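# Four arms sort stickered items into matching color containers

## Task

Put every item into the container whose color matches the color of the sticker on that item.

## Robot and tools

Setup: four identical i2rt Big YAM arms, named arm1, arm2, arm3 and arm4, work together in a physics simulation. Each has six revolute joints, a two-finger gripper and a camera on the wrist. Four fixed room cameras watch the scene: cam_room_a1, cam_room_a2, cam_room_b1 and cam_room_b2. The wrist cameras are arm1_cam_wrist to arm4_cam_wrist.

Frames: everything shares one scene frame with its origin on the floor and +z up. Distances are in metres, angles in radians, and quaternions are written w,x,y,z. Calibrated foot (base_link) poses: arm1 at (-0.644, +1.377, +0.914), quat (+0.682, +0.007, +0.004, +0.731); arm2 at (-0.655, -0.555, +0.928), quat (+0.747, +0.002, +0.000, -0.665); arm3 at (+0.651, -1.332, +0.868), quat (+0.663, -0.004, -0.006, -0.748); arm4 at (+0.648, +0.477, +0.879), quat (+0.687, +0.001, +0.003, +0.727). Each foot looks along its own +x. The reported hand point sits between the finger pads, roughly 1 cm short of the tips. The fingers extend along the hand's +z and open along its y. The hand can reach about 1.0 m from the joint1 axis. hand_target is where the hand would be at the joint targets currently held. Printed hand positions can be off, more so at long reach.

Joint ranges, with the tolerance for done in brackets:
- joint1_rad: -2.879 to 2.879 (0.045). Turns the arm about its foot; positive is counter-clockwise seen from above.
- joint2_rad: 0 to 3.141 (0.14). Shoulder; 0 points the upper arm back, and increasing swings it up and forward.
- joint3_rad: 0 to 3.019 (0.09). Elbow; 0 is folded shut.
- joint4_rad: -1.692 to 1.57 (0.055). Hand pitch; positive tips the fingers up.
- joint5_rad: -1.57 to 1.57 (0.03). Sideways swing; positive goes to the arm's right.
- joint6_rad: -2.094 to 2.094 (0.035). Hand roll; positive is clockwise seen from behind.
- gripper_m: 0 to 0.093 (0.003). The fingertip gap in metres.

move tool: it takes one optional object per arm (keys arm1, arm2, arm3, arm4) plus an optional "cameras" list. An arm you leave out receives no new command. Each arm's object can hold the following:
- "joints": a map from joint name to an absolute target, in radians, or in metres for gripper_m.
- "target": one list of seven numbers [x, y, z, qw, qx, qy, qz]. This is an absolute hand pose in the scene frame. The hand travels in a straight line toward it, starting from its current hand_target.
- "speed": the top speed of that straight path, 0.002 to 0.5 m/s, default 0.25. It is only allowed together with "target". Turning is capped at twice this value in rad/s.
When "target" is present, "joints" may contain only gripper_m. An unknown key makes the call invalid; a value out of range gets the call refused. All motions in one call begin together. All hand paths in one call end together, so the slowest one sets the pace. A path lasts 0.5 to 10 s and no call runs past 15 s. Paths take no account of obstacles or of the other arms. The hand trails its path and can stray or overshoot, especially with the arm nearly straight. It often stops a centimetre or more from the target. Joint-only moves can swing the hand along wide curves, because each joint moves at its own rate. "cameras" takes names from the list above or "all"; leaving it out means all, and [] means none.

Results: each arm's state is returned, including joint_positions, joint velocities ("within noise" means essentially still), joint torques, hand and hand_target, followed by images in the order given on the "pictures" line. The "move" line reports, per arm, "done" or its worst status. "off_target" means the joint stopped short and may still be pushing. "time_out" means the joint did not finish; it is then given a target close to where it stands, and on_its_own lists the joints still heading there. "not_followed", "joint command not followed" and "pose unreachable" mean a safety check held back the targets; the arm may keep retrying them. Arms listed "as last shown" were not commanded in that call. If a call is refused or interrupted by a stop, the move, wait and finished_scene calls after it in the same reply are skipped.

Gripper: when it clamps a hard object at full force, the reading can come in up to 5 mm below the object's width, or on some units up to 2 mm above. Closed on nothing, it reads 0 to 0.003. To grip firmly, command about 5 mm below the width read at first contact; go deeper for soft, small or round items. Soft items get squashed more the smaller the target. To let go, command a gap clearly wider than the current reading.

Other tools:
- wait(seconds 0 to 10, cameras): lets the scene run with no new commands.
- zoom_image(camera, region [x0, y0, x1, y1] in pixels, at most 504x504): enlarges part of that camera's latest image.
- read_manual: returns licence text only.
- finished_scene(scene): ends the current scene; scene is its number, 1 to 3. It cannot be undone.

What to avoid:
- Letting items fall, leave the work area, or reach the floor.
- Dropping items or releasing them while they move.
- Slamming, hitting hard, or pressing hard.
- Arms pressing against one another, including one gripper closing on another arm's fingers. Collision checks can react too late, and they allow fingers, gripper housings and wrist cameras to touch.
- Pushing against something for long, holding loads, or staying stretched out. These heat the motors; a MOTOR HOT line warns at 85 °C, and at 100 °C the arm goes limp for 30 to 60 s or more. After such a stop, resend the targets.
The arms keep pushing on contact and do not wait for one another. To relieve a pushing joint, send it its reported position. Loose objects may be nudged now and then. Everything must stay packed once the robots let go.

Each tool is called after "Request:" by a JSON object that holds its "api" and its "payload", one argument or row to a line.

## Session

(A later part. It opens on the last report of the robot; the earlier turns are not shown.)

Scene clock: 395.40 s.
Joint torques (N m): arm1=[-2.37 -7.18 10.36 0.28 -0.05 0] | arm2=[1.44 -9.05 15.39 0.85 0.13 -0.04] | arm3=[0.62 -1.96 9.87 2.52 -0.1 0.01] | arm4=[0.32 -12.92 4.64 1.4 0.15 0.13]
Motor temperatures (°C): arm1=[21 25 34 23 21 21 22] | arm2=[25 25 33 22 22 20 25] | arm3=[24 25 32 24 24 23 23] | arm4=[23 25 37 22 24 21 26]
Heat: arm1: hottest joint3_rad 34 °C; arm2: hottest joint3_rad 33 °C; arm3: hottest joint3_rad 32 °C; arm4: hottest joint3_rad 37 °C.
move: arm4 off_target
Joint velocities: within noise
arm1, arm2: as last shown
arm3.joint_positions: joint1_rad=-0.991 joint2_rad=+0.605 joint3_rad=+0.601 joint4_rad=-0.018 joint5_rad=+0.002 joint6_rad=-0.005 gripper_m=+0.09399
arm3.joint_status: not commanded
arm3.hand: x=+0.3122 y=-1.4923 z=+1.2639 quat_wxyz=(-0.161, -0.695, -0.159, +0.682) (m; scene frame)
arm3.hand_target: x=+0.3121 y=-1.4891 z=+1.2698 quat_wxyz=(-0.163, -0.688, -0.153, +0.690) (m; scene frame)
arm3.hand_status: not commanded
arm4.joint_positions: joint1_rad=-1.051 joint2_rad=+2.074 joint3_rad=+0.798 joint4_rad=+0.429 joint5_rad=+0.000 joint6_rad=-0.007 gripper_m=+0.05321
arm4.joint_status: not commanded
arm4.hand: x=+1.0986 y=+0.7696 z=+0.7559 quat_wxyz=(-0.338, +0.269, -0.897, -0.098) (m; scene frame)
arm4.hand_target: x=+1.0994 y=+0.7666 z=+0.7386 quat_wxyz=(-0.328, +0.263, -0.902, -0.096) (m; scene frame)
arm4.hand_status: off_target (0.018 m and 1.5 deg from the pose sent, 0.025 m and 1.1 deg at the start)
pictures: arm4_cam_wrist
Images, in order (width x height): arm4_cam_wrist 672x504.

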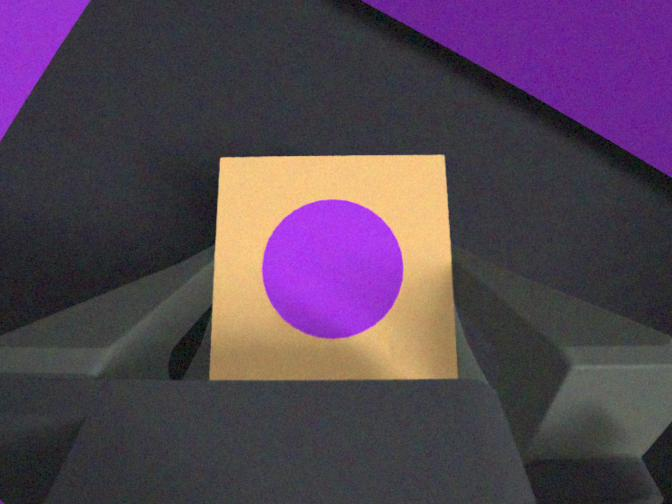

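Request:
{"api": "move", "payload": {
  "arm4": {"target":[1.0986,0.7696,0.749,0.338,-0.269,0.897,0.098],"speed":0.05},
  "cameras": []
}}

Request:
{"api": "move", "payload": {
  "arm4": {"joints":{"gripper_m":0.09}},
  "arm2": {"target":[-0.20,-0.195,1.11,0,-0.329,0.944,0]},
  "cameras": ["arm4_cam_wrist","arm2_cam_wrist"]
}}

Scene clock: 399.93 s.
Joint torques (N m): arm1=[-1.96 -7.12 10.5 0.27 -0.01 -0.02] | arm2=[1.44 -9.11 15.35 0.84 0.14 -0.05] | arm3=[0.67 -1.96 9.83 2.51 -0.11 0] | arm4=[1.03 -14.92 3.66 1.57 0.13 0.02]
Motor temperatures (°C): arm1=[21 25 34 23 21 21 22] | arm2=[25 25 33 22 22 20 25] | arm3=[24 25 32 24 24 23 23] | arm4=[23 25 37 22 24 21 26]
Heat: arm1: hottest joint3_rad 34 °C; arm2: hottest joint3_rad 33 °C; arm3: hottest joint3_rad 32 °C; arm4: hottest joint3_rad 37 °C.
move: arm4 done
Joint velocities: within noise
arm1, arm2, arm3: as last shown
arm4.joint_positions: joint1_rad=-1.051 joint2_rad=+2.074 joint3_rad=+0.798 joint4_rad=+0.432 joint5_rad=+0.000 joint6_rad=-0.007 gripper_m=+0.05321
arm4.joint_status: not commanded
arm4.hand: x=+1.0990 y=+0.7698 z=+0.7563 quat_wxyz=(-0.339, +0.269, -0.896, -0.099) (m; scene frame)
arm4.hand_target: x=+1.0986 y=+0.7695 z=+0.7492 quat_wxyz=(-0.338, +0.269, -0.897, -0.098) (m; scene frame)
arm4.hand_status: done (0.007 m and 0.1 deg from the pose sent, 0.007 m and 0.1 deg at the start)
pictures: none
No camera images: "cameras" was empty.

Scene clock: 401.67 s.
Joint torques (N m): arm1=[-2.49 -7.47 10.61 0.16 -0.03 0] | arm2=[1.38 -18.73 15.73 0.13 0.13 -0.04] | arm3=[0.62 -2.02 9.88 2.5 -0.1 -0.01] | arm4=[0.91 -15.15 3.74 1.63 0.16 0.09]
Motor temperatures (°C): arm1=[21 25 34 23 21 21 22] | arm2=[25 26 34 22 22 20 25] | arm3=[24 25 32 24 24 23 23] | arm4=[23 25 36 22 24 21 26]
Heat: arm1: hottest joint3_rad 34 °C; arm2: hottest joint3_rad 34 °C; arm3: hottest joint3_rad 32 °C; arm4: hottest joint3_rad 36 °C.
move: arm2 off_target; arm4 done
Joint velocities: within noise
arm1.joint_positions: joint1_rad=-2.245 joint2_rad=+1.327 joint3_rad=+1.177 joint4_rad=-1.399 joint5_rad=-0.005 joint6_rad=+0.001 gripper_m=+0.09296
arm1.joint_status: not commanded
arm1.hand: x=-0.3284 y=+1.1612 z=+1.1200 quat_wxyz=(-0.003, -0.299, -0.954, +0.002) (m; scene frame)
arm1.hand_target: x=-0.3300 y=+1.1600 z=+1.1200 quat_wxyz=(+0.000, -0.299, -0.954, +0.000) (m; scene frame)
arm1.hand_status: not commanded
arm2.joint_positions: joint1_rad=+2.116 joint2_rad=+1.857 joint3_rad=+1.702 joint4_rad=-1.442 joint5_rad=-0.002 joint6_rad=+0.012 gripper_m=+0.06736
arm2.joint_status: not commanded
arm2.hand: x=-0.2098 y=-0.2086 z=+1.0999 quat_wxyz=(+0.011, +0.320, -0.948, +0.002) (m; scene frame)
arm2.hand_target: x=-0.2006 y=-0.1955 z=+1.1102 quat_wxyz=(-0.001, +0.329, -0.944, +0.000) (m; scene frame)
arm2.hand_status: off_target (0.020 m and 1.8 deg from the pose sent, 0.278 m and 3.8 deg at the start)
arm3: as last shown
arm4.joint_positions: joint1_rad=-1.051 joint2_rad=+2.074 joint3_rad=+0.798 joint4_rad=+0.432 joint5_rad=+0.000 joint6_rad=-0.007 gripper_m=+0.08992
arm4.joint_status: all done
arm4.hand: x=+1.0990 y=+0.7698 z=+0.7563 quat_wxyz=(-0.339, +0.269, -0.896, -0.099) (m; scene frame)
arm4.hand_target: x=+1.0986 y=+0.7695 z=+0.7492 quat_wxyz=(-0.338, +0.269, -0.897, -0.098) (m; scene frame)
arm4.hand_status: not commanded
pictures: arm2_cam_wrist, arm4_cam_wrist
Images, in order (width x height): arm2_cam_wrist 672x504, arm4_cam_wrist 672x504.

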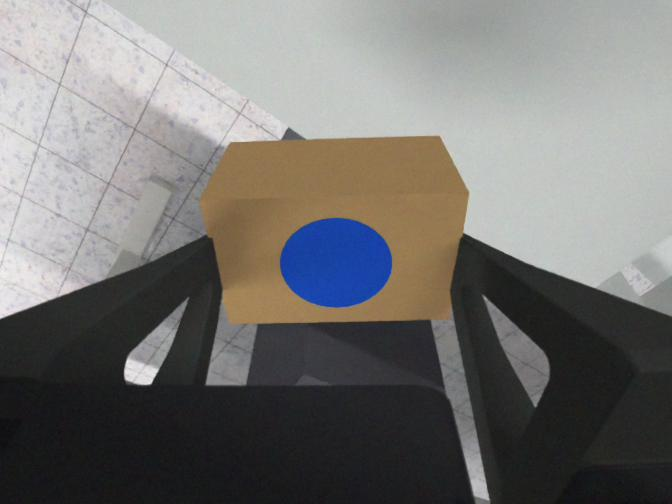

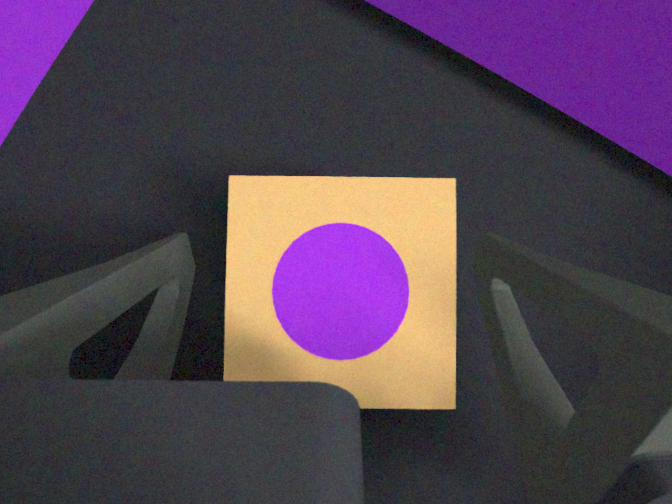

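Request:
{"api": "move", "payload": {
  "arm4": {"target":[1.08,0.757,0.96,0.338,-0.269,0.897,0.098],"speed":0.2},
  "arm2": {"target":[-0.083,-0.102,1.095,0,-0.329,0.944,0],"speed":0.15},
  "cameras": ["arm4_cam_wrist","arm2_cam_wrist"]
}}

Request:
{"api": "move", "payload": {
  "arm4": {"joints":{"joint1_rad":-0.9,"joint2_rad":0.6,"joint3_rad":0.7,"joint4_rad":-0.5,"gripper_m":0.093}},
  "arm2": {"target":[-0.078,-0.098,1.045,0,-0.329,0.944,0],"speed":0.1},
  "cameras": ["arm4_cam_wrist","arm2_cam_wrist"]
}}

Scene clock: 413.50 s.
Joint torques (N m): arm1=[-2.14 -7.06 10.39 0.18 -0.04 -0.05] | arm2=[1.44 -24.47 16.18 0.29 0.12 -0.03] | arm3=[0.67 -2.02 9.87 2.51 -0.11 0] | arm4=[0.56 -11.87 9.52 0.75 0.05 0.06]
Motor temperatures (°C): arm1=[21 25 34 23 21 21 22] | arm2=[24 26 36 22 22 20 25] | arm3=[24 24 32 24 24 23 23] | arm4=[23 25 35 22 24 21 26]
Heat: arm1: hottest joint3_rad 34 °C; arm2: hottest joint3_rad 36 °C; arm3: hottest joint3_rad 32 °C; arm4: hottest joint3_rad 35 °C.
move: arm2 off_target; arm4 off_target
Joint velocities: within noise
arm1, arm3: as last shown
arm2.joint_positions: joint1_rad=+2.116 joint2_rad=+2.330 joint3_rad=+2.467 joint4_rad=-1.671 joint5_rad=-0.002 joint6_rad=+0.012 gripper_m=+0.06736
arm2.joint_status: not commanded
arm2.hand: x=-0.0881 y=-0.1137 z=+1.0951 quat_wxyz=(-0.018, +0.319, -0.947, -0.008) (m; scene frame)
arm2.hand_target: x=-0.0839 y=-0.1028 z=+1.0946 quat_wxyz=(-0.026, +0.329, -0.944, -0.009) (m; scene frame)
arm2.hand_status: off_target (0.013 m and 2.6 deg from the pose sent, 0.166 m and 1.8 deg at the start; a joint's target at an end of its range on 24 of 54 steps)
arm4.joint_positions: joint1_rad=-1.051 joint2_rad=+1.485 joint3_rad=+0.758 joint4_rad=-0.136 joint5_rad=+0.002 joint6_rad=-0.007 gripper_m=+0.08992
arm4.joint_status: not commanded
arm4.hand: x=+1.0699 y=+0.7507 z=+0.9491 quat_wxyz=(-0.330, +0.270, -0.899, -0.096) (m; scene frame)
arm4.hand_target: x=+1.0796 y=+0.7568 z=+0.9602 quat_wxyz=(-0.338, +0.269, -0.897, -0.098) (m; scene frame)
arm4.hand_status: off_target (0.016 m and 1.0 deg from the pose sent, 0.205 m and 0.1 deg at the start)
pictures: arm2_cam_wrist, arm4_cam_wrist
Images, in order (width x height): arm2_cam_wrist 672x504, arm4_cam_wrist 672x504.

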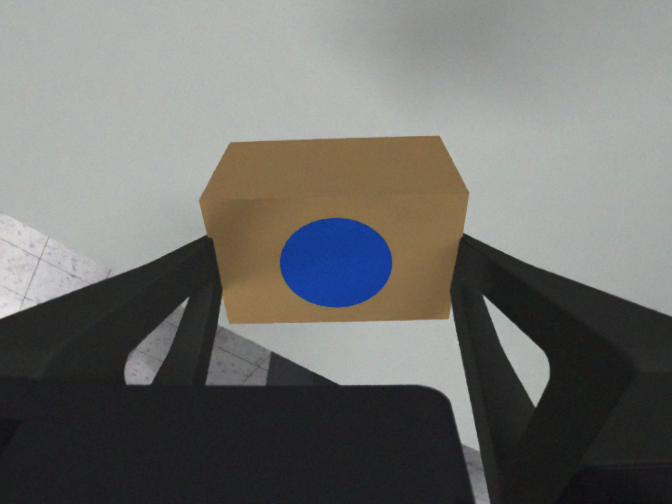

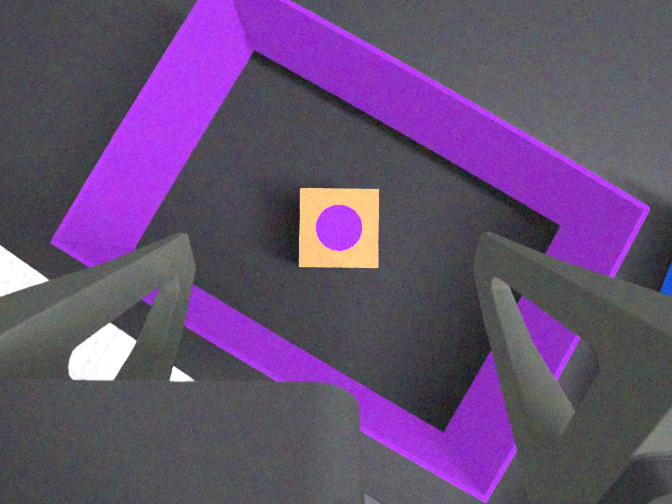

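Scene clock: 415.07 s.
Joint torques (N m): arm1=[-2.26 -7.71 10.48 0.13 -0.03 0] | arm2=[1.38 -24.94 15.91 0.57 0.07 -0.04] | arm3=[0.79 -2.02 9.85 2.5 -0.09 0] | arm4=[0.09 -1.44 10.22 1.07 0.11 0.03]
Motor temperatures (°C): arm1=[21 25 34 23 21 21 22] | arm2=[24 26 36 22 22 20 25] | arm3=[24 24 32 24 24 23 23] | arm4=[23 25 35 22 24 21 25]
Heat: arm1: hottest joint3_rad 34 °C; arm2: hottest joint3_rad 36 °C; arm3: hottest joint3_rad 32 °C; arm4: hottest joint3_rad 35 °C.
move: arm2 off_target; arm4 done
Joint velocities: within noise
arm1, arm3: as last shown
arm2.joint_positions: joint1_rad=+2.116 joint2_rad=+2.411 joint3_rad=+2.490 joint4_rad=-1.673 joint5_rad=+0.000 joint6_rad=+0.012 gripper_m=+0.06736
arm2.joint_status: not commanded
arm2.hand: x=-0.0841 y=-0.1105 z=+1.0475 quat_wxyz=(+0.010, +0.320, -0.947, +0.002) (m; scene frame)
arm2.hand_target: x=-0.0787 y=-0.0986 z=+1.0451 quat_wxyz=(-0.001, +0.329, -0.944, +0.000) (m; scene frame)
arm2.hand_status: off_target (0.014 m and 1.6 deg from the pose sent, 0.053 m and 2.6 deg at the start)
arm4.joint_positions: joint1_rad=-0.891 joint2_rad=+0.598 joint3_rad=+0.692 joint4_rad=-0.488 joint5_rad=+0.001 joint6_rad=-0.007 gripper_m=+0.09288
arm4.joint_status: all done
arm4.hand: x=+0.9126 y=+0.7160 z=+1.2184 quat_wxyz=(-0.516, +0.302, -0.777, -0.197) (m; scene frame)
arm4.hand_target: x=+0.9145 y=+0.7135 z=+1.2198 quat_wxyz=(-0.515, +0.299, -0.780, -0.193) (m; scene frame)
arm4.hand_status: not commanded
pictures: arm2_cam_wrist, arm4_cam_wrist
Images, in order (width x height): arm2_cam_wrist 672x504, arm4_cam_wrist 672x504.

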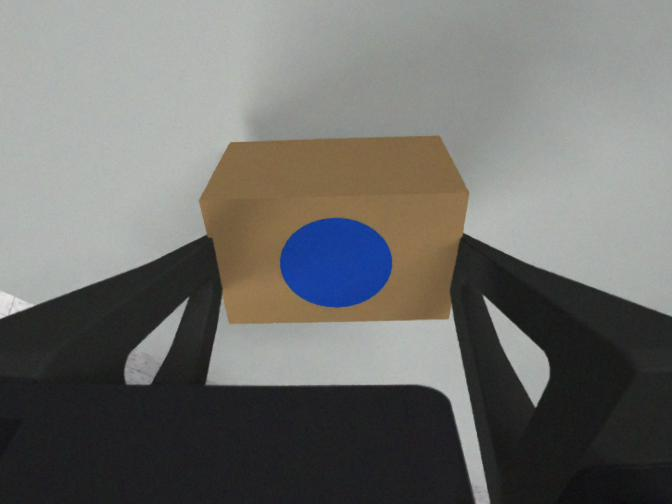

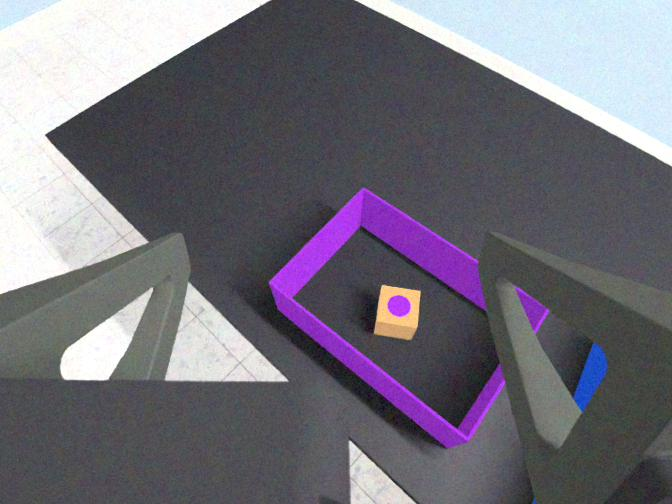

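Request:
{"api": "move", "payload": {
  "arm4": {"joints":{"joint1_rad":2.19,"joint2_rad":0.35,"joint3_rad":0.45,"joint4_rad":-0.8,"gripper_m":0.093}},
  "arm2": {"target":[-0.078,-0.096,1.030,0,-0.329,0.944,0],"speed":0.06},
  "cameras": ["arm4_cam_wrist","arm2_cam_wrist"]
}}

Request:
{"api": "move", "payload": {
  "arm4": {"target":[0.36,0.246,1.12,0.0,0.0,0.0,0.0]},
  "cameras": []
}}

Scene clock: 425.93 s.
Joint torques (N m): arm1=[-2.73 -7 10.36 0.24 -0.02 -0.01] | arm2=[1.49 -24.82 13.04 1.18 0.07 -0.03] | arm3=[0.73 -1.96 9.85 2.51 -0.09 -0.01] | arm4=[0.97 0.67 10.09 0.88 0.14 0.06]
Motor temperatures (°C): arm1=[21 25 34 23 21 21 22] | arm2=[24 27 35 22 22 20 25] | arm3=[24 24 32 24 24 23 23] | arm4=[23 24 36 22 24 21 25]
Heat: arm1: hottest joint3_rad 34 °C; arm2: hottest joint3_rad 35 °C; arm3: hottest joint3_rad 32 °C; arm4: hottest joint3_rad 36 °C.
move: arm2 off_target; arm4 done
Joint velocities: within noise
arm1, arm3: as last shown
arm2.joint_positions: joint1_rad=+2.118 joint2_rad=+2.411 joint3_rad=+2.490 joint4_rad=-1.652 joint5_rad=+0.000 joint6_rad=+0.012 gripper_m=+0.06736
arm2.joint_status: not commanded
arm2.hand: x=-0.0805 y=-0.1066 z=+1.0475 quat_wxyz=(+0.000, +0.320, -0.947, -0.001) (m; scene frame)
arm2.hand_target: x=-0.0788 y=-0.0965 z=+1.0302 quat_wxyz=(+0.000, +0.329, -0.944, +0.000) (m; scene frame)
arm2.hand_status: off_target (0.021 m and 1.1 deg from the pose sent, 0.023 m and 1.6 deg at the start)
arm4.joint_positions: joint1_rad=+2.186 joint2_rad=+0.357 joint3_rad=+0.443 joint4_rad=-0.789 joint5_rad=-0.001 joint6_rad=-0.007 gripper_m=+0.09294
arm4.joint_status: all done
arm4.hand: x=+0.4460 y=+0.3172 z=+1.0810 quat_wxyz=(+0.138, +0.854, +0.302, -0.400) (m; scene frame)
arm4.hand_target: x=+0.4475 y=+0.3175 z=+1.0846 quat_wxyz=(+0.139, +0.853, +0.303, -0.401) (m; scene frame)
arm4.hand_status: not commanded
pictures: arm2_cam_wrist, arm4_cam_wrist
Images, in order (width x height): arm2_cam_wrist 672x504, arm4_cam_wrist 672x504.

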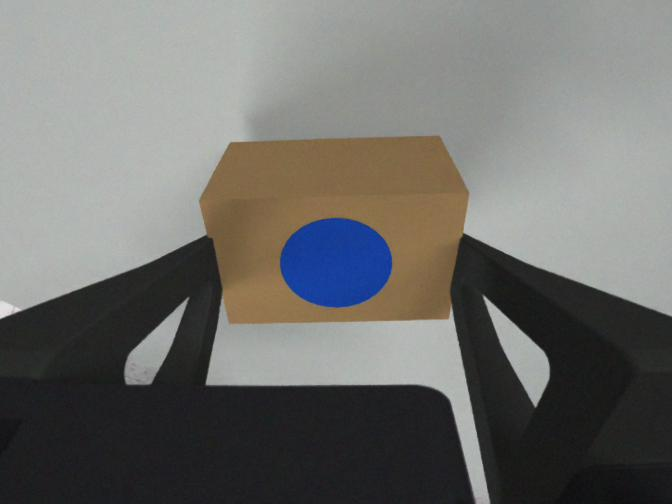

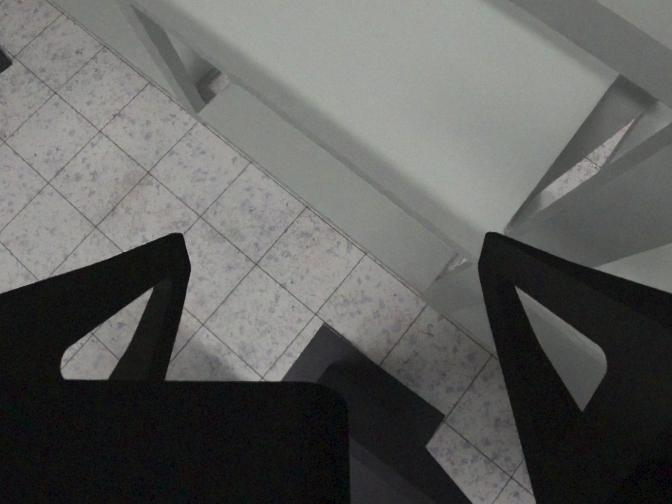

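arm4: "target": qw, qx, qy, qz must be a unit quaternion (the sum of their squares is 1)

Request:
{"api": "move", "payload": {
  "arm4": {"target":[0.304,0.203,1.16,-0.1653,-0.8173,-0.2862,0.4719]},
  "arm2": {"target":[-0.078,-0.096,1.015,0,-0.329,0.944,0],"speed":0.06},
  "cameras": ["arm4_cam_wrist","arm2_cam_wrist"]
}}

Scene clock: 433.13 s.
Joint torques (N m): arm1=[-2.43 -7.18 10.54 0.13 -0.04 -0.03] | arm2=[1.38 -25.29 9.92 1.31 0.06 -0.02] | arm3=[0.67 -1.96 9.88 2.51 -0.1 -0.01] | arm4=[1.38 -5.01 13.01 1.99 0.11 0.12]
Motor temperatures (°C): arm1=[21 25 34 23 21 21 22] | arm2=[24 28 35 22 22 20 25] | arm3=[24 24 32 24 24 23 23] | arm4=[23 24 36 22 24 21 25]
Heat: arm1: hottest joint3_rad 34 °C; arm2: hottest joint3_rad 35 °C; arm3: hottest joint3_rad 32 °C; arm4: hottest joint3_rad 36 °C.
move: arm2 off_target; arm4 off_target
Joint velocities: within noise
arm1.joint_positions: joint1_rad=-2.245 joint2_rad=+1.327 joint3_rad=+1.177 joint4_rad=-1.399 joint5_rad=-0.005 joint6_rad=+0.001 gripper_m=+0.09296
arm1.joint_status: not commanded
arm1.hand: x=-0.3284 y=+1.1612 z=+1.1200 quat_wxyz=(-0.003, -0.299, -0.954, +0.002) (m; scene frame)
arm1.hand_target: x=-0.3300 y=+1.1600 z=+1.1200 quat_wxyz=(+0.000, -0.299, -0.954, +0.000) (m; scene frame)
arm1.hand_status: not commanded
arm2.joint_positions: joint1_rad=+2.118 joint2_rad=+2.411 joint3_rad=+2.483 joint4_rad=-1.612 joint5_rad=+0.000 joint6_rad=+0.012 gripper_m=+0.06736
arm2.joint_status: not commanded
arm2.hand: x=-0.0740 y=-0.1015 z=+1.0450 quat_wxyz=(-0.016, +0.320, -0.947, -0.006) (m; scene frame)
arm2.hand_target: x=-0.0788 y=-0.0966 z=+1.0155 quat_wxyz=(+0.000, +0.329, -0.944, +0.000) (m; scene frame)
arm2.hand_status: off_target (0.031 m and 2.2 deg from the pose sent, 0.034 m and 1.1 deg at the start)
arm3.joint_positions: joint1_rad=-0.991 joint2_rad=+0.605 joint3_rad=+0.601 joint4_rad=-0.018 joint5_rad=+0.002 joint6_rad=-0.005 gripper_m=+0.09399
arm3.joint_status: not commanded
arm3.hand: x=+0.3122 y=-1.4923 z=+1.2639 quat_wxyz=(-0.161, -0.695, -0.159, +0.682) (m; scene frame)
arm3.hand_target: x=+0.3121 y=-1.4891 z=+1.2698 quat_wxyz=(-0.163, -0.688, -0.153, +0.690) (m; scene frame)
arm3.hand_status: not commanded
arm4.joint_positions: joint1_rad=+2.186 joint2_rad=+0.930 joint3_rad=+0.694 joint4_rad=-0.354 joint5_rad=-0.001 joint6_rad=-0.007 gripper_m=+0.09294
arm4.joint_status: not commanded
arm4.hand: x=+0.3157 y=+0.2136 z=+1.1299 quat_wxyz=(+0.155, +0.831, +0.294, -0.447) (m; scene frame)
arm4.hand_target: x=+0.3055 y=+0.2042 z=+1.1600 quat_wxyz=(+0.166, +0.817, +0.286, -0.472) (m; scene frame)
arm4.hand_status: off_target (0.034 m and 3.5 deg from the pose sent, 0.199 m and 10.0 deg at the start)
pictures: arm2_cam_wrist, arm4_cam_wrist
Images, in order (width x height): arm2_cam_wrist 672x504, arm4_cam_wrist 672x504.

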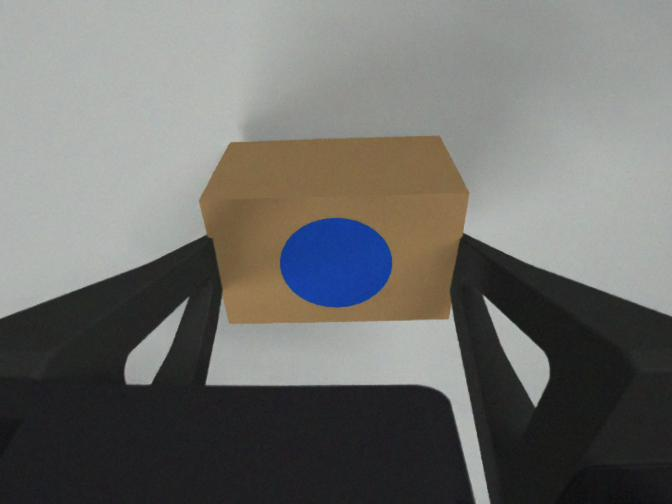

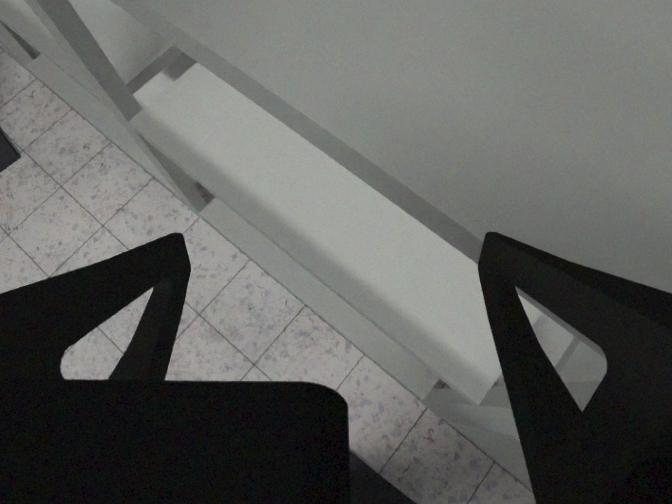

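Request:
{"api": "move", "payload": {
  "arm4": {"joints":{"joint4_rad":0.2}},
  "arm2": {"target":[-0.080,-0.098,1.003,0,-0.329,0.944,0],"speed":0.06},
  "cameras": ["arm4_cam_wrist","arm2_cam_wrist"]
}}

Scene clock: 438.60 s.
Joint torques (N m): arm1=[-2.37 -7.18 10.35 0.13 -0.01 -0.03] | arm2=[1.32 -25.41 8.23 1.66 0 -0.03] | arm3=[0.73 -1.9 9.88 2.5 -0.1 0] | arm4=[0.97 -5.13 13.16 2.07 0.07 0.09]
Motor temperatures (°C): arm1=[21 25 34 23 21 21 22] | arm2=[24 28 35 22 22 20 25] | arm3=[24 24 32 24 24 23 23] | arm4=[23 24 36 22 24 21 25]
Heat: arm1: hottest joint3_rad 34 °C; arm2: hottest joint3_rad 35 °C; arm3: hottest joint3_rad 32 °C; arm4: hottest joint3_rad 36 °C.
move: arm2 off_target; arm4 done
Joint velocities: within noise
arm1, arm3: as last shown
arm2.joint_positions: joint1_rad=+2.118 joint2_rad=+2.400 joint3_rad=+2.445 joint4_rad=-1.576 joint5_rad=+0.001 joint6_rad=+0.012 gripper_m=+0.06736
arm2.joint_status: not commanded
arm2.hand: x=-0.0736 y=-0.1011 z=+1.0382 quat_wxyz=(-0.020, +0.320, -0.947, -0.007) (m; scene frame)
arm2.hand_target: x=-0.0809 y=-0.0988 z=+1.0036 quat_wxyz=(+0.000, +0.329, -0.944, +0.000) (m; scene frame)
arm2.hand_status: off_target (0.036 m and 2.7 deg from the pose sent, 0.042 m and 2.2 deg at the start)
arm4.joint_positions: joint1_rad=+2.186 joint2_rad=+0.930 joint3_rad=+0.694 joint4_rad=+0.181 joint5_rad=-0.001 joint6_rad=-0.007 gripper_m=+0.09294
arm4.joint_status: all done
arm4.hand: x=+0.2839 y=+0.1882 z=+1.2533 quat_wxyz=(+0.225, +0.683, +0.242, -0.651) (m; scene frame)
arm4.hand_target: x=+0.2798 y=+0.1836 z=+1.2859 quat_wxyz=(+0.235, +0.663, +0.232, -0.671) (m; scene frame)
arm4.hand_status: not commanded
pictures: arm2_cam_wrist, arm4_cam_wrist
Images, in order (width x height): arm2_cam_wrist 672x504, arm4_cam_wrist 672x504.

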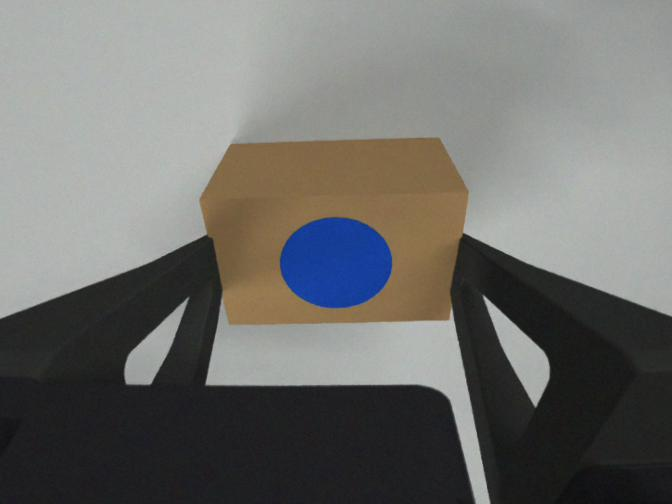

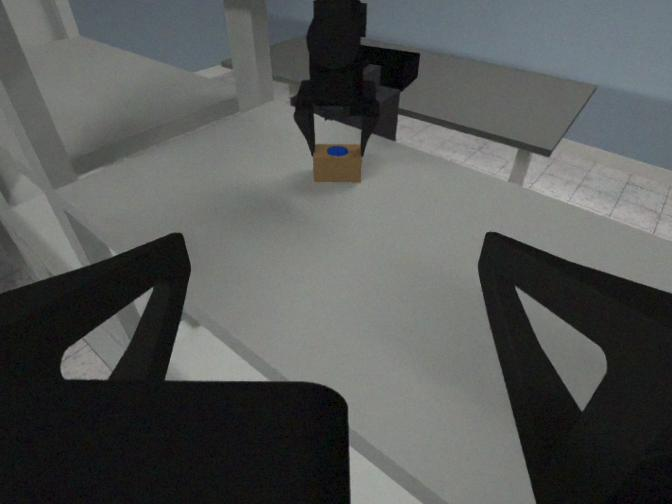

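Request:
{"api": "zoom_image", "payload": {
  "camera": "arm4_cam_wrist",
  "region": [280, 100, 400, 220]
}}

Scaled by 4.200.

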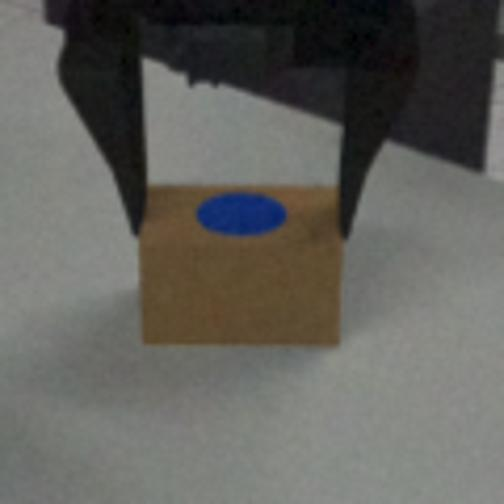

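Request:
{"api": "move", "payload": {
  "arm2": {"target":[-0.082,-0.099,0.992,0,-0.329,0.944,0],"speed":0.06},
  "cameras": ["arm2_cam_wrist","arm4_cam_wrist"]
}}

Request:
{"api": "zoom_image", "payload": {
  "camera": "arm4_cam_wrist",
  "region": [280, 100, 400, 220]
}}

Scene clock: 446.53 s.
Joint torques (N m): arm1=[-2.37 -7.41 10.52 0.1 -0.01 0.04] | arm2=[1.44 -24.41 7.84 1.66 0 -0.02] | arm3=[0.79 -1.9 9.85 2.48 -0.1 -0.01] | arm4=[0.79 -5.13 13.18 2.15 0.1 0.12]
Motor temperatures (°C): arm1=[21 25 34 23 21 21 22] | arm2=[24 28 34 22 22 20 25] | arm3=[24 24 32 24 24 23 23] | arm4=[23 24 36 22 24 21 25]
Heat: arm1: hottest joint3_rad 34 °C; arm2: hottest joint3_rad 34 °C; arm3: hottest joint3_rad 32 °C; arm4: hottest joint3_rad 36 °C.
move: arm2 off_target
Joint velocities: within noise
arm1, arm3, arm4: as last shown
arm2.joint_positions: joint1_rad=+2.118 joint2_rad=+2.377 joint3_rad=+2.401 joint4_rad=-1.538 joint5_rad=+0.001 joint6_rad=+0.012 gripper_m=+0.06736
arm2.joint_status: not commanded
arm2.hand: x=-0.0737 y=-0.1012 z=+1.0378 quat_wxyz=(-0.029, +0.320, -0.947, -0.010) (m; scene frame)
arm2.hand_target: x=-0.0833 y=-0.1003 z=+0.9931 quat_wxyz=(+0.000, +0.329, -0.944, +0.000) (m; scene frame)
arm2.hand_status: off_target (0.047 m and 3.6 deg from the pose sent, 0.047 m and 2.7 deg at the start)
arm4.hand: x=+0.2839 y=+0.1882 z=+1.2534 quat_wxyz=(+0.225, +0.683, +0.241, -0.652) (m; scene frame)
arm4.hand_target: x=+0.2798 y=+0.1836 z=+1.2859 quat_wxyz=(+0.236, +0.663, +0.232, -0.671) (m; scene frame)
pictures: arm2_cam_wrist, arm4_cam_wrist
Images, in order (width x height): arm2_cam_wrist 672x504, arm4_cam_wrist 672x504.

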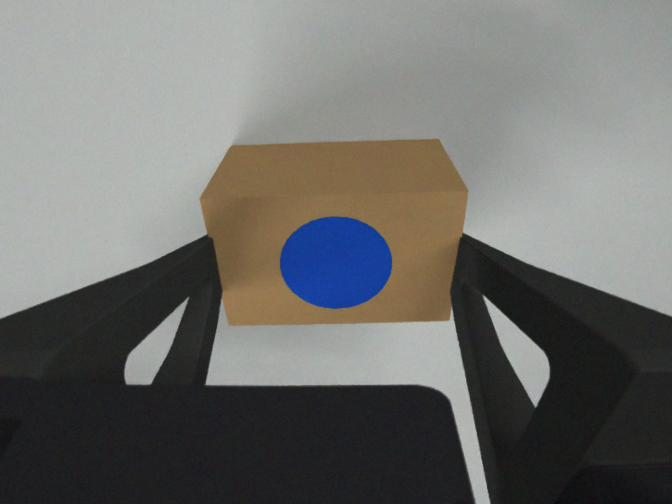

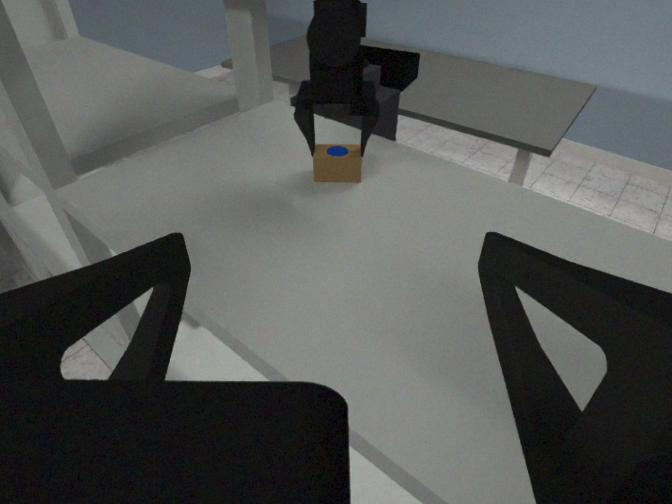

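Scaled by 4.200.

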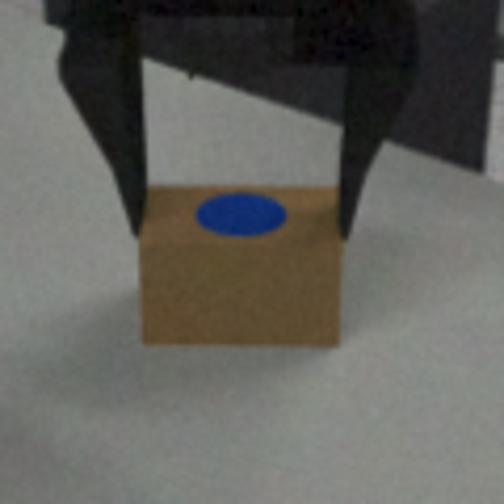

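Request:
{"api": "move", "payload": {
  "arm2": {"target":[-0.075,-0.1,1.028,0,-0.329,0.944,0],"speed":0.1},
  "cameras": []
}}

Request:
{"api": "move", "payload": {
  "arm2": {"joints":{"gripper_m":0.093}},
  "cameras": ["arm2_cam_wrist","arm4_cam_wrist"]
}}

Scene clock: 450.77 s.
Joint torques (N m): arm1=[-2.43 -6.95 10.4 0.16 -0.01 0] | arm2=[0.79 -23.71 15.83 0.13 0 -0.08] | arm3=[0.85 -2.08 9.88 2.5 -0.11 0] | arm4=[0.91 -5.3 13.15 2.18 0.14 0.11]
Motor temperatures (°C): arm1=[21 25 34 23 21 21 22] | arm2=[24 29 34 22 22 20 26] | arm3=[24 24 32 24 24 23 23] | arm4=[23 24 36 22 24 21 25]
Heat: arm1: hottest joint3_rad 34 °C; arm2: hottest joint3_rad 34 °C; arm3: hottest joint3_rad 32 °C; arm4: hottest joint3_rad 36 °C.
move: arm2 off_target
Joint velocities: within noise
arm1, arm3, arm4: as last shown
arm2.joint_positions: joint1_rad=+2.118 joint2_rad=+2.395 joint3_rad=+2.441 joint4_rad=-1.613 joint5_rad=+0.001 joint6_rad=+0.010 gripper_m=+0.06736
arm2.joint_status: not commanded
arm2.hand: x=-0.0814 y=-0.1073 z=+1.0400 quat_wxyz=(-0.003, +0.321, -0.947, -0.001) (m; scene frame)
arm2.hand_target: x=-0.0758 y=-0.1006 z=+1.0278 quat_wxyz=(-0.001, +0.329, -0.944, +0.000) (m; scene frame)
arm2.hand_status: off_target (0.015 m and 1.0 deg from the pose sent, 0.010 m and 3.6 deg at the start)
pictures: none
No camera images: "cameras" was empty.

Scene clock: 451.27 s.
Joint torques (N m): arm1=[-2.9 -7 10.47 0.21 0.01 0.01] | arm2=[0.91 -23.82 15.86 0.18 0 -0.06] | arm3=[0.73 -1.85 9.85 2.51 -0.1 0] | arm4=[1.14 -5.19 13.2 2.24 0.1 0.13]
Motor temperatures (°C): arm1=[21 25 34 23 21 21 22] | arm2=[24 29 34 22 22 20 25] | arm3=[24 24 32 24 24 23 23] | arm4=[23 24 36 22 24 21 25]
Heat: arm1: hottest joint3_rad 34 °C; arm2: hottest joint3_rad 34 °C; arm3: hottest joint3_rad 32 °C; arm4: hottest joint3_rad 36 °C.
move: arm2 done
Joint velocities: within noise
arm1, arm3, arm4: as last shown
arm2.joint_positions: joint1_rad=+2.118 joint2_rad=+2.396 joint3_rad=+2.441 joint4_rad=-1.615 joint5_rad=+0.001 joint6_rad=+0.010 gripper_m=+0.09292
arm2.joint_status: all done
arm2.hand: x=-0.0817 y=-0.1075 z=+1.0390 quat_wxyz=(-0.002, +0.322, -0.947, -0.001) (m; scene frame)
arm2.hand_target: x=-0.0758 y=-0.1005 z=+1.0278 quat_wxyz=(-0.001, +0.329, -0.944, +0.000) (m; scene frame)
arm2.hand_status: not commanded
pictures: arm2_cam_wrist, arm4_cam_wrist
Images, in order (width x height): arm2_cam_wrist 672x504, arm4_cam_wrist 672x504.

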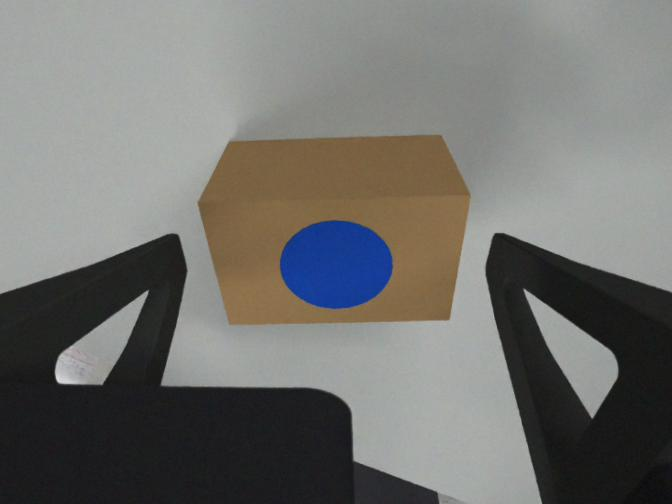

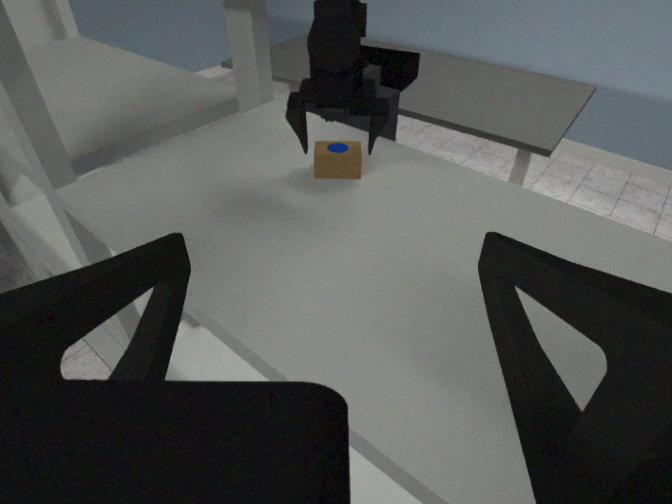

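Request:
{"api": "move", "payload": {
  "arm2": {"target":[-0.38,-0.338,1.09,0,-0.329,0.944,0],"speed":0.2},
  "cameras": ["arm4_cam_wrist"]
}}

Request:
{"api": "move", "payload": {
  "arm4": {"target":[0.022,-0.015,1.096,-0.1653,-0.8173,-0.2862,0.4719],"speed":0.2},
  "cameras": ["arm4_cam_wrist"]
}}

Scene clock: 468.53 s.
Joint torques (N m): arm1=[-2.49 -7.94 10.48 0.28 -0.03 -0.05] | arm2=[1.26 -10.75 9.58 0.39 0 -0.03] | arm3=[0.67 -1.9 9.88 2.47 -0.09 0] | arm4=[0.85 -5.19 13.09 2.17 0.09 0.14]
Motor temperatures (°C): arm1=[21 25 34 23 21 21 22] | arm2=[24 29 37 22 22 20 25] | arm3=[24 24 32 24 24 23 23] | arm4=[23 23 37 22 24 21 25]
Heat: arm1: hottest joint3_rad 34 °C; arm2: hottest joint3_rad 37 °C; arm3: hottest joint3_rad 32 °C; arm4: hottest joint3_rad 37 °C.
move: arm2 done
Joint velocities: within noise
arm1, arm3, arm4: as last shown
arm2.joint_positions: joint1_rad=+2.118 joint2_rad=+1.296 joint3_rad=+1.028 joint4_rad=-1.282 joint5_rad=+0.001 joint6_rad=+0.010 gripper_m=+0.09292
arm2.joint_status: not commanded
arm2.hand: x=-0.3732 y=-0.3358 z=+1.0959 quat_wxyz=(-0.012, +0.321, -0.947, -0.004) (m; scene frame)
arm2.hand_target: x=-0.3800 y=-0.3381 z=+1.0901 quat_wxyz=(+0.000, +0.329, -0.944, +0.000) (m; scene frame)
arm2.hand_status: done (0.009 m and 1.7 deg from the pose sent, 0.380 m and 1.0 deg at the start)
pictures: arm4_cam_wrist
Images, in order (width x height): arm4_cam_wrist 672x504.

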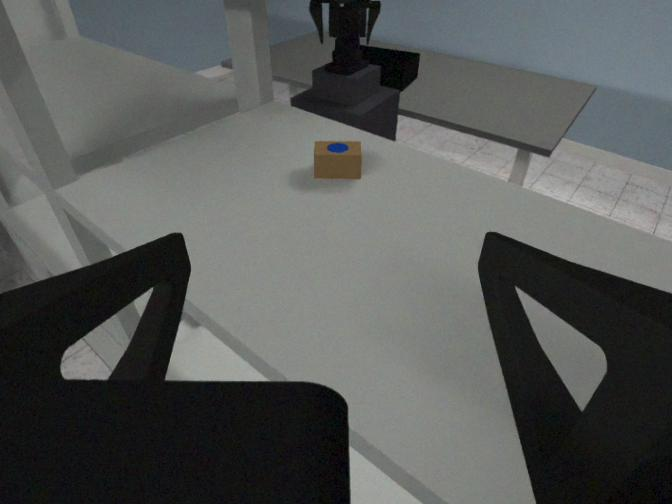

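Scene clock: 471.10 s.
Joint torques (N m): arm1=[-2.2 -7.3 10.48 0.29 -0.01 -0.04] | arm2=[1.2 -10.64 9.62 0.35 0 -0.03] | arm3=[0.67 -2.14 9.84 2.47 -0.11 0] | arm4=[0.56 -20.78 13.08 0.88 -0.03 0.06]
Motor temperatures (°C): arm1=[21 25 34 23 21 21 22] | arm2=[24 29 37 22 22 20 25] | arm3=[24 24 32 24 24 23 23] | arm4=[23 23 38 22 24 21 25]
Heat: arm1: hottest joint3_rad 34 °C; arm2: hottest joint3_rad 37 °C; arm3: hottest joint3_rad 32 °C; arm4: hottest joint3_rad 38 °C.
move: arm4 off_target
Joint velocities: within noise
arm1, arm2, arm3: as last shown
arm4.joint_positions: joint1_rad=+2.186 joint2_rad=+1.920 joint3_rad=+1.559 joint4_rad=-0.190 joint5_rad=-0.004 joint6_rad=-0.007 gripper_m=+0.09294
arm4.joint_status: not commanded
arm4.hand: x=+0.0368 y=-0.0090 z=+1.0831 quat_wxyz=(+0.162, +0.821, +0.291, -0.463) (m; scene frame)
arm4.hand_target: x=+0.0230 y=-0.0142 z=+1.0962 quat_wxyz=(+0.165, +0.817, +0.286, -0.472) (m; scene frame)
arm4.hand_status: off_target (0.021 m and 1.3 deg from the pose sent, 0.367 m and 27.2 deg at the start)
pictures: arm4_cam_wrist
Images, in order (width x height): arm4_cam_wrist 672x504.

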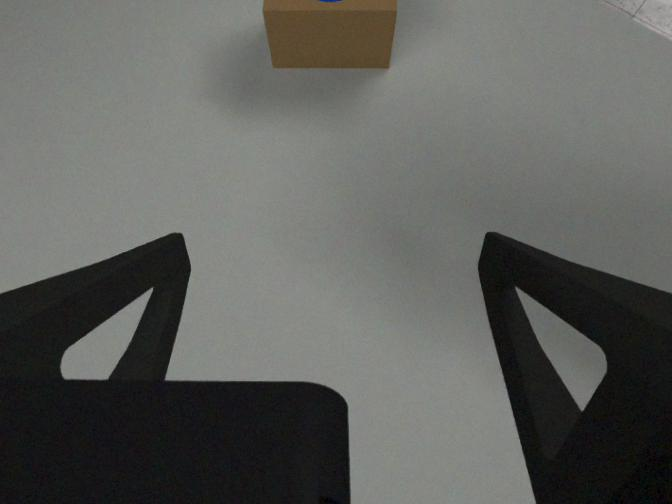

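Request:
{"api": "move", "payload": {
  "arm4": {"target":[-0.090,-0.108,1.030,-0.1653,-0.8173,-0.2862,0.4719],"speed":0.12},
  "cameras": ["arm4_cam_wrist"]
}}

Scene clock: 478.47 s.
Joint torques (N m): arm1=[-1.79 -7.12 10.61 0.06 -0.02 -0.05] | arm2=[1.26 -10.7 9.59 0.39 0.01 -0.03] | arm3=[0.79 -2.08 9.87 2.55 -0.1 0] | arm4=[0.85 -26.34 13.6 0.95 0.12 0.11]
Motor temperatures (°C): arm1=[21 25 34 23 21 21 22] | arm2=[24 29 36 22 22 20 24] | arm3=[24 24 32 24 24 23 23] | arm4=[23 24 40 22 24 21 25]
Heat: arm1: hottest joint3_rad 34 °C; arm2: hottest joint3_rad 36 °C; arm3: hottest joint3_rad 32 °C; arm4: hottest joint3_rad 40 °C.
move: arm4 off_target
Joint velocities: within noise
arm1, arm2, arm3: as last shown
arm4.joint_positions: joint1_rad=+2.186 joint2_rad=+2.388 joint3_rad=+2.211 joint4_rad=-0.360 joint5_rad=-0.004 joint6_rad=-0.007 gripper_m=+0.09294
arm4.joint_status: not commanded
arm4.hand: x=-0.0806 y=-0.1023 z=+1.0317 quat_wxyz=(+0.164, +0.818, +0.290, -0.469) (m; scene frame)
arm4.hand_target: x=-0.0891 y=-0.1073 z=+1.0298 quat_wxyz=(+0.165, +0.817, +0.286, -0.472) (m; scene frame)
arm4.hand_status: off_target (0.011 m and 0.6 deg from the pose sent, 0.169 m and 1.3 deg at the start)
pictures: arm4_cam_wrist
Images, in order (width x height): arm4_cam_wrist 672x504.

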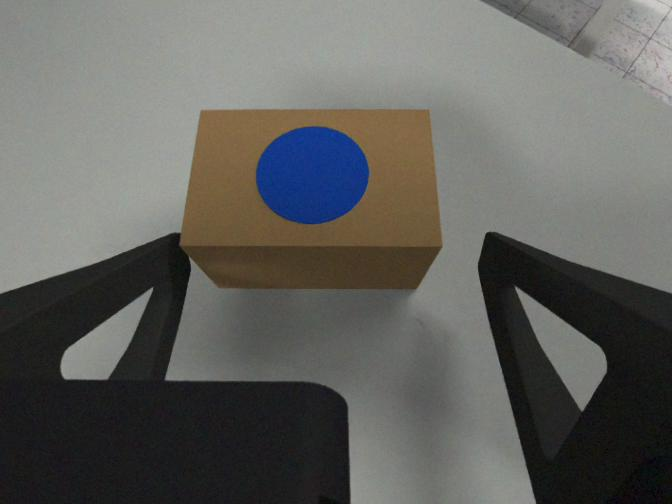

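Request:
{"api": "move", "payload": {
  "arm4": {"target":[-0.082,-0.118,1.034,-0.1653,-0.8173,-0.2862,0.4719],"speed":0.1},
  "cameras": ["arm4_cam_wrist"]
}}

Scene clock: 484.17 s.
Joint torques (N m): arm1=[-2.2 -7.47 10.39 0.38 -0.03 -0.01] | arm2=[1.32 -10.75 9.61 0.39 0 -0.02] | arm3=[0.73 -1.96 9.84 2.5 -0.1 0] | arm4=[1.26 -26.87 13.87 0.92 0.18 0.18]
Motor temperatures (°C): arm1=[21 25 35 23 21 21 22] | arm2=[24 28 36 22 22 20 24] | arm3=[24 24 32 24 24 23 23] | arm4=[23 26 42 22 24 21 25]
Heat: arm1: hottest joint3_rad 35 °C; arm2: hottest joint3_rad 36 °C; arm3: hottest joint3_rad 32 °C; arm4: hottest joint3_rad 42 °C.
move: arm4 off_target
Joint velocities: within noise
arm1.joint_positions: joint1_rad=-2.245 joint2_rad=+1.327 joint3_rad=+1.177 joint4_rad=-1.399 joint5_rad=-0.005 joint6_rad=+0.001 gripper_m=+0.09296
arm1.joint_status: not commanded
arm1.hand: x=-0.3284 y=+1.1612 z=+1.1200 quat_wxyz=(-0.003, -0.299, -0.954, +0.002) (m; scene frame)
arm1.hand_target: x=-0.3300 y=+1.1600 z=+1.1200 quat_wxyz=(+0.000, -0.299, -0.954, +0.000) (m; scene frame)
arm1.hand_status: not commanded
arm2: as last shown
arm3.joint_positions: joint1_rad=-0.991 joint2_rad=+0.605 joint3_rad=+0.601 joint4_rad=-0.018 joint5_rad=+0.002 joint6_rad=-0.005 gripper_m=+0.09399
arm3.joint_status: not commanded
arm3.hand: x=+0.3122 y=-1.4923 z=+1.2639 quat_wxyz=(-0.161, -0.695, -0.159, +0.682) (m; scene frame)
arm3.hand_target: x=+0.3121 y=-1.4891 z=+1.2698 quat_wxyz=(-0.163, -0.688, -0.153, +0.690) (m; scene frame)
arm3.hand_status: not commanded
arm4.joint_positions: joint1_rad=+2.193 joint2_rad=+2.388 joint3_rad=+2.211 joint4_rad=-0.368 joint5_rad=+0.007 joint6_rad=-0.005 gripper_m=+0.09294
arm4.joint_status: not commanded
arm4.hand: x=-0.0771 y=-0.1051 z=+1.0300 quat_wxyz=(+0.160, +0.820, +0.290, -0.467) (m; scene frame)
arm4.hand_target: x=-0.0808 y=-0.1171 z=+1.0339 quat_wxyz=(+0.166, +0.817, +0.286, -0.472) (m; scene frame)
arm4.hand_status: off_target (0.014 m and 1.0 deg from the pose sent, 0.016 m and 0.6 deg at the start)
pictures: arm4_cam_wrist
Images, in order (width x height): arm4_cam_wrist 672x504.

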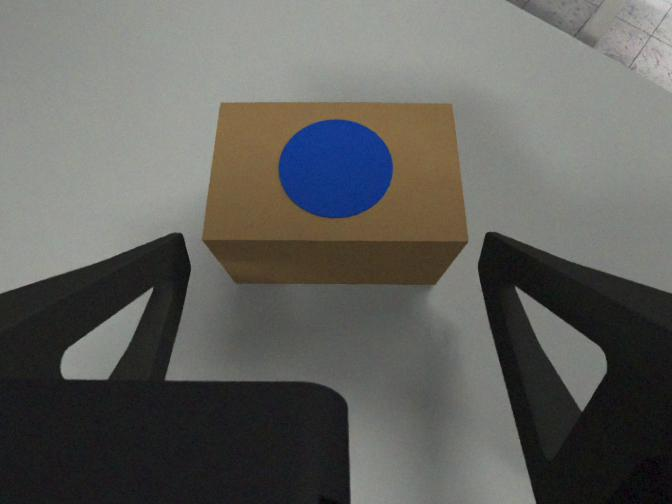

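Request:
{"api": "move", "payload": {
  "arm4": {"target":[-0.106,-0.135,1.024,-0.1653,-0.8173,-0.2862,0.4719],"speed":0.1},
  "cameras": ["arm4_cam_wrist"]
}}

Scene clock: 489.13 s.
Joint torques (N m): arm1=[-2.37 -7.36 10.39 0.05 -0.02 -0.02] | arm2=[1.26 -10.7 9.59 0.38 -0.01 -0.02] | arm3=[0.79 -2.14 9.83 2.5 -0.1 0] | arm4=[1.49 -27.69 13.76 0.8 0.13 0.16]
Motor temperatures (°C): arm1=[21 25 35 23 21 21 22] | arm2=[24 28 35 22 22 20 24] | arm3=[24 24 32 24 24 23 23] | arm4=[23 26 44 22 24 21 25]
Heat: arm1: hottest joint3_rad 35 °C; arm2: hottest joint3_rad 35 °C; arm3: hottest joint3_rad 32 °C; arm4: hottest joint3_rad 44 °C.
move: arm4 off_target
Joint velocities: within noise
arm1, arm2, arm3: as last shown
arm4.joint_positions: joint1_rad=+2.193 joint2_rad=+2.527 joint3_rad=+2.467 joint4_rad=-0.471 joint5_rad=+0.007 joint6_rad=-0.005 gripper_m=+0.09294
arm4.joint_status: not commanded
arm4.hand: x=-0.1026 y=-0.1258 z=+1.0301 quat_wxyz=(+0.162, +0.817, +0.289, -0.472) (m; scene frame)
arm4.hand_target: x=-0.1050 y=-0.1342 z=+1.0242 quat_wxyz=(+0.166, +0.817, +0.286, -0.473) (m; scene frame)
arm4.hand_status: off_target (0.012 m and 0.5 deg from the pose sent, 0.042 m and 1.0 deg at the start)
pictures: arm4_cam_wrist
Images, in order (width x height): arm4_cam_wrist 672x504.

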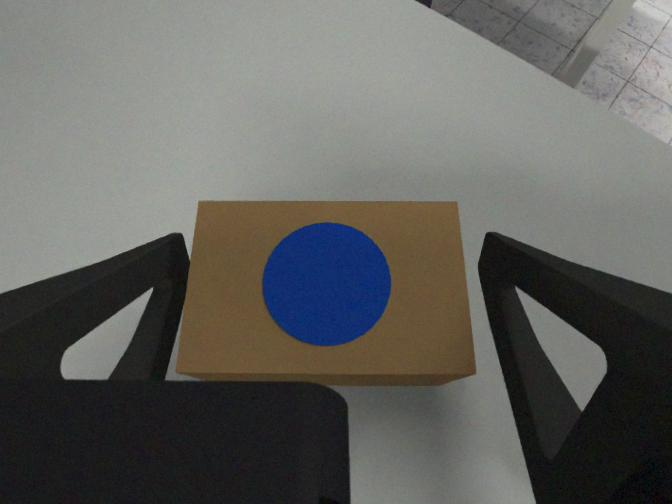

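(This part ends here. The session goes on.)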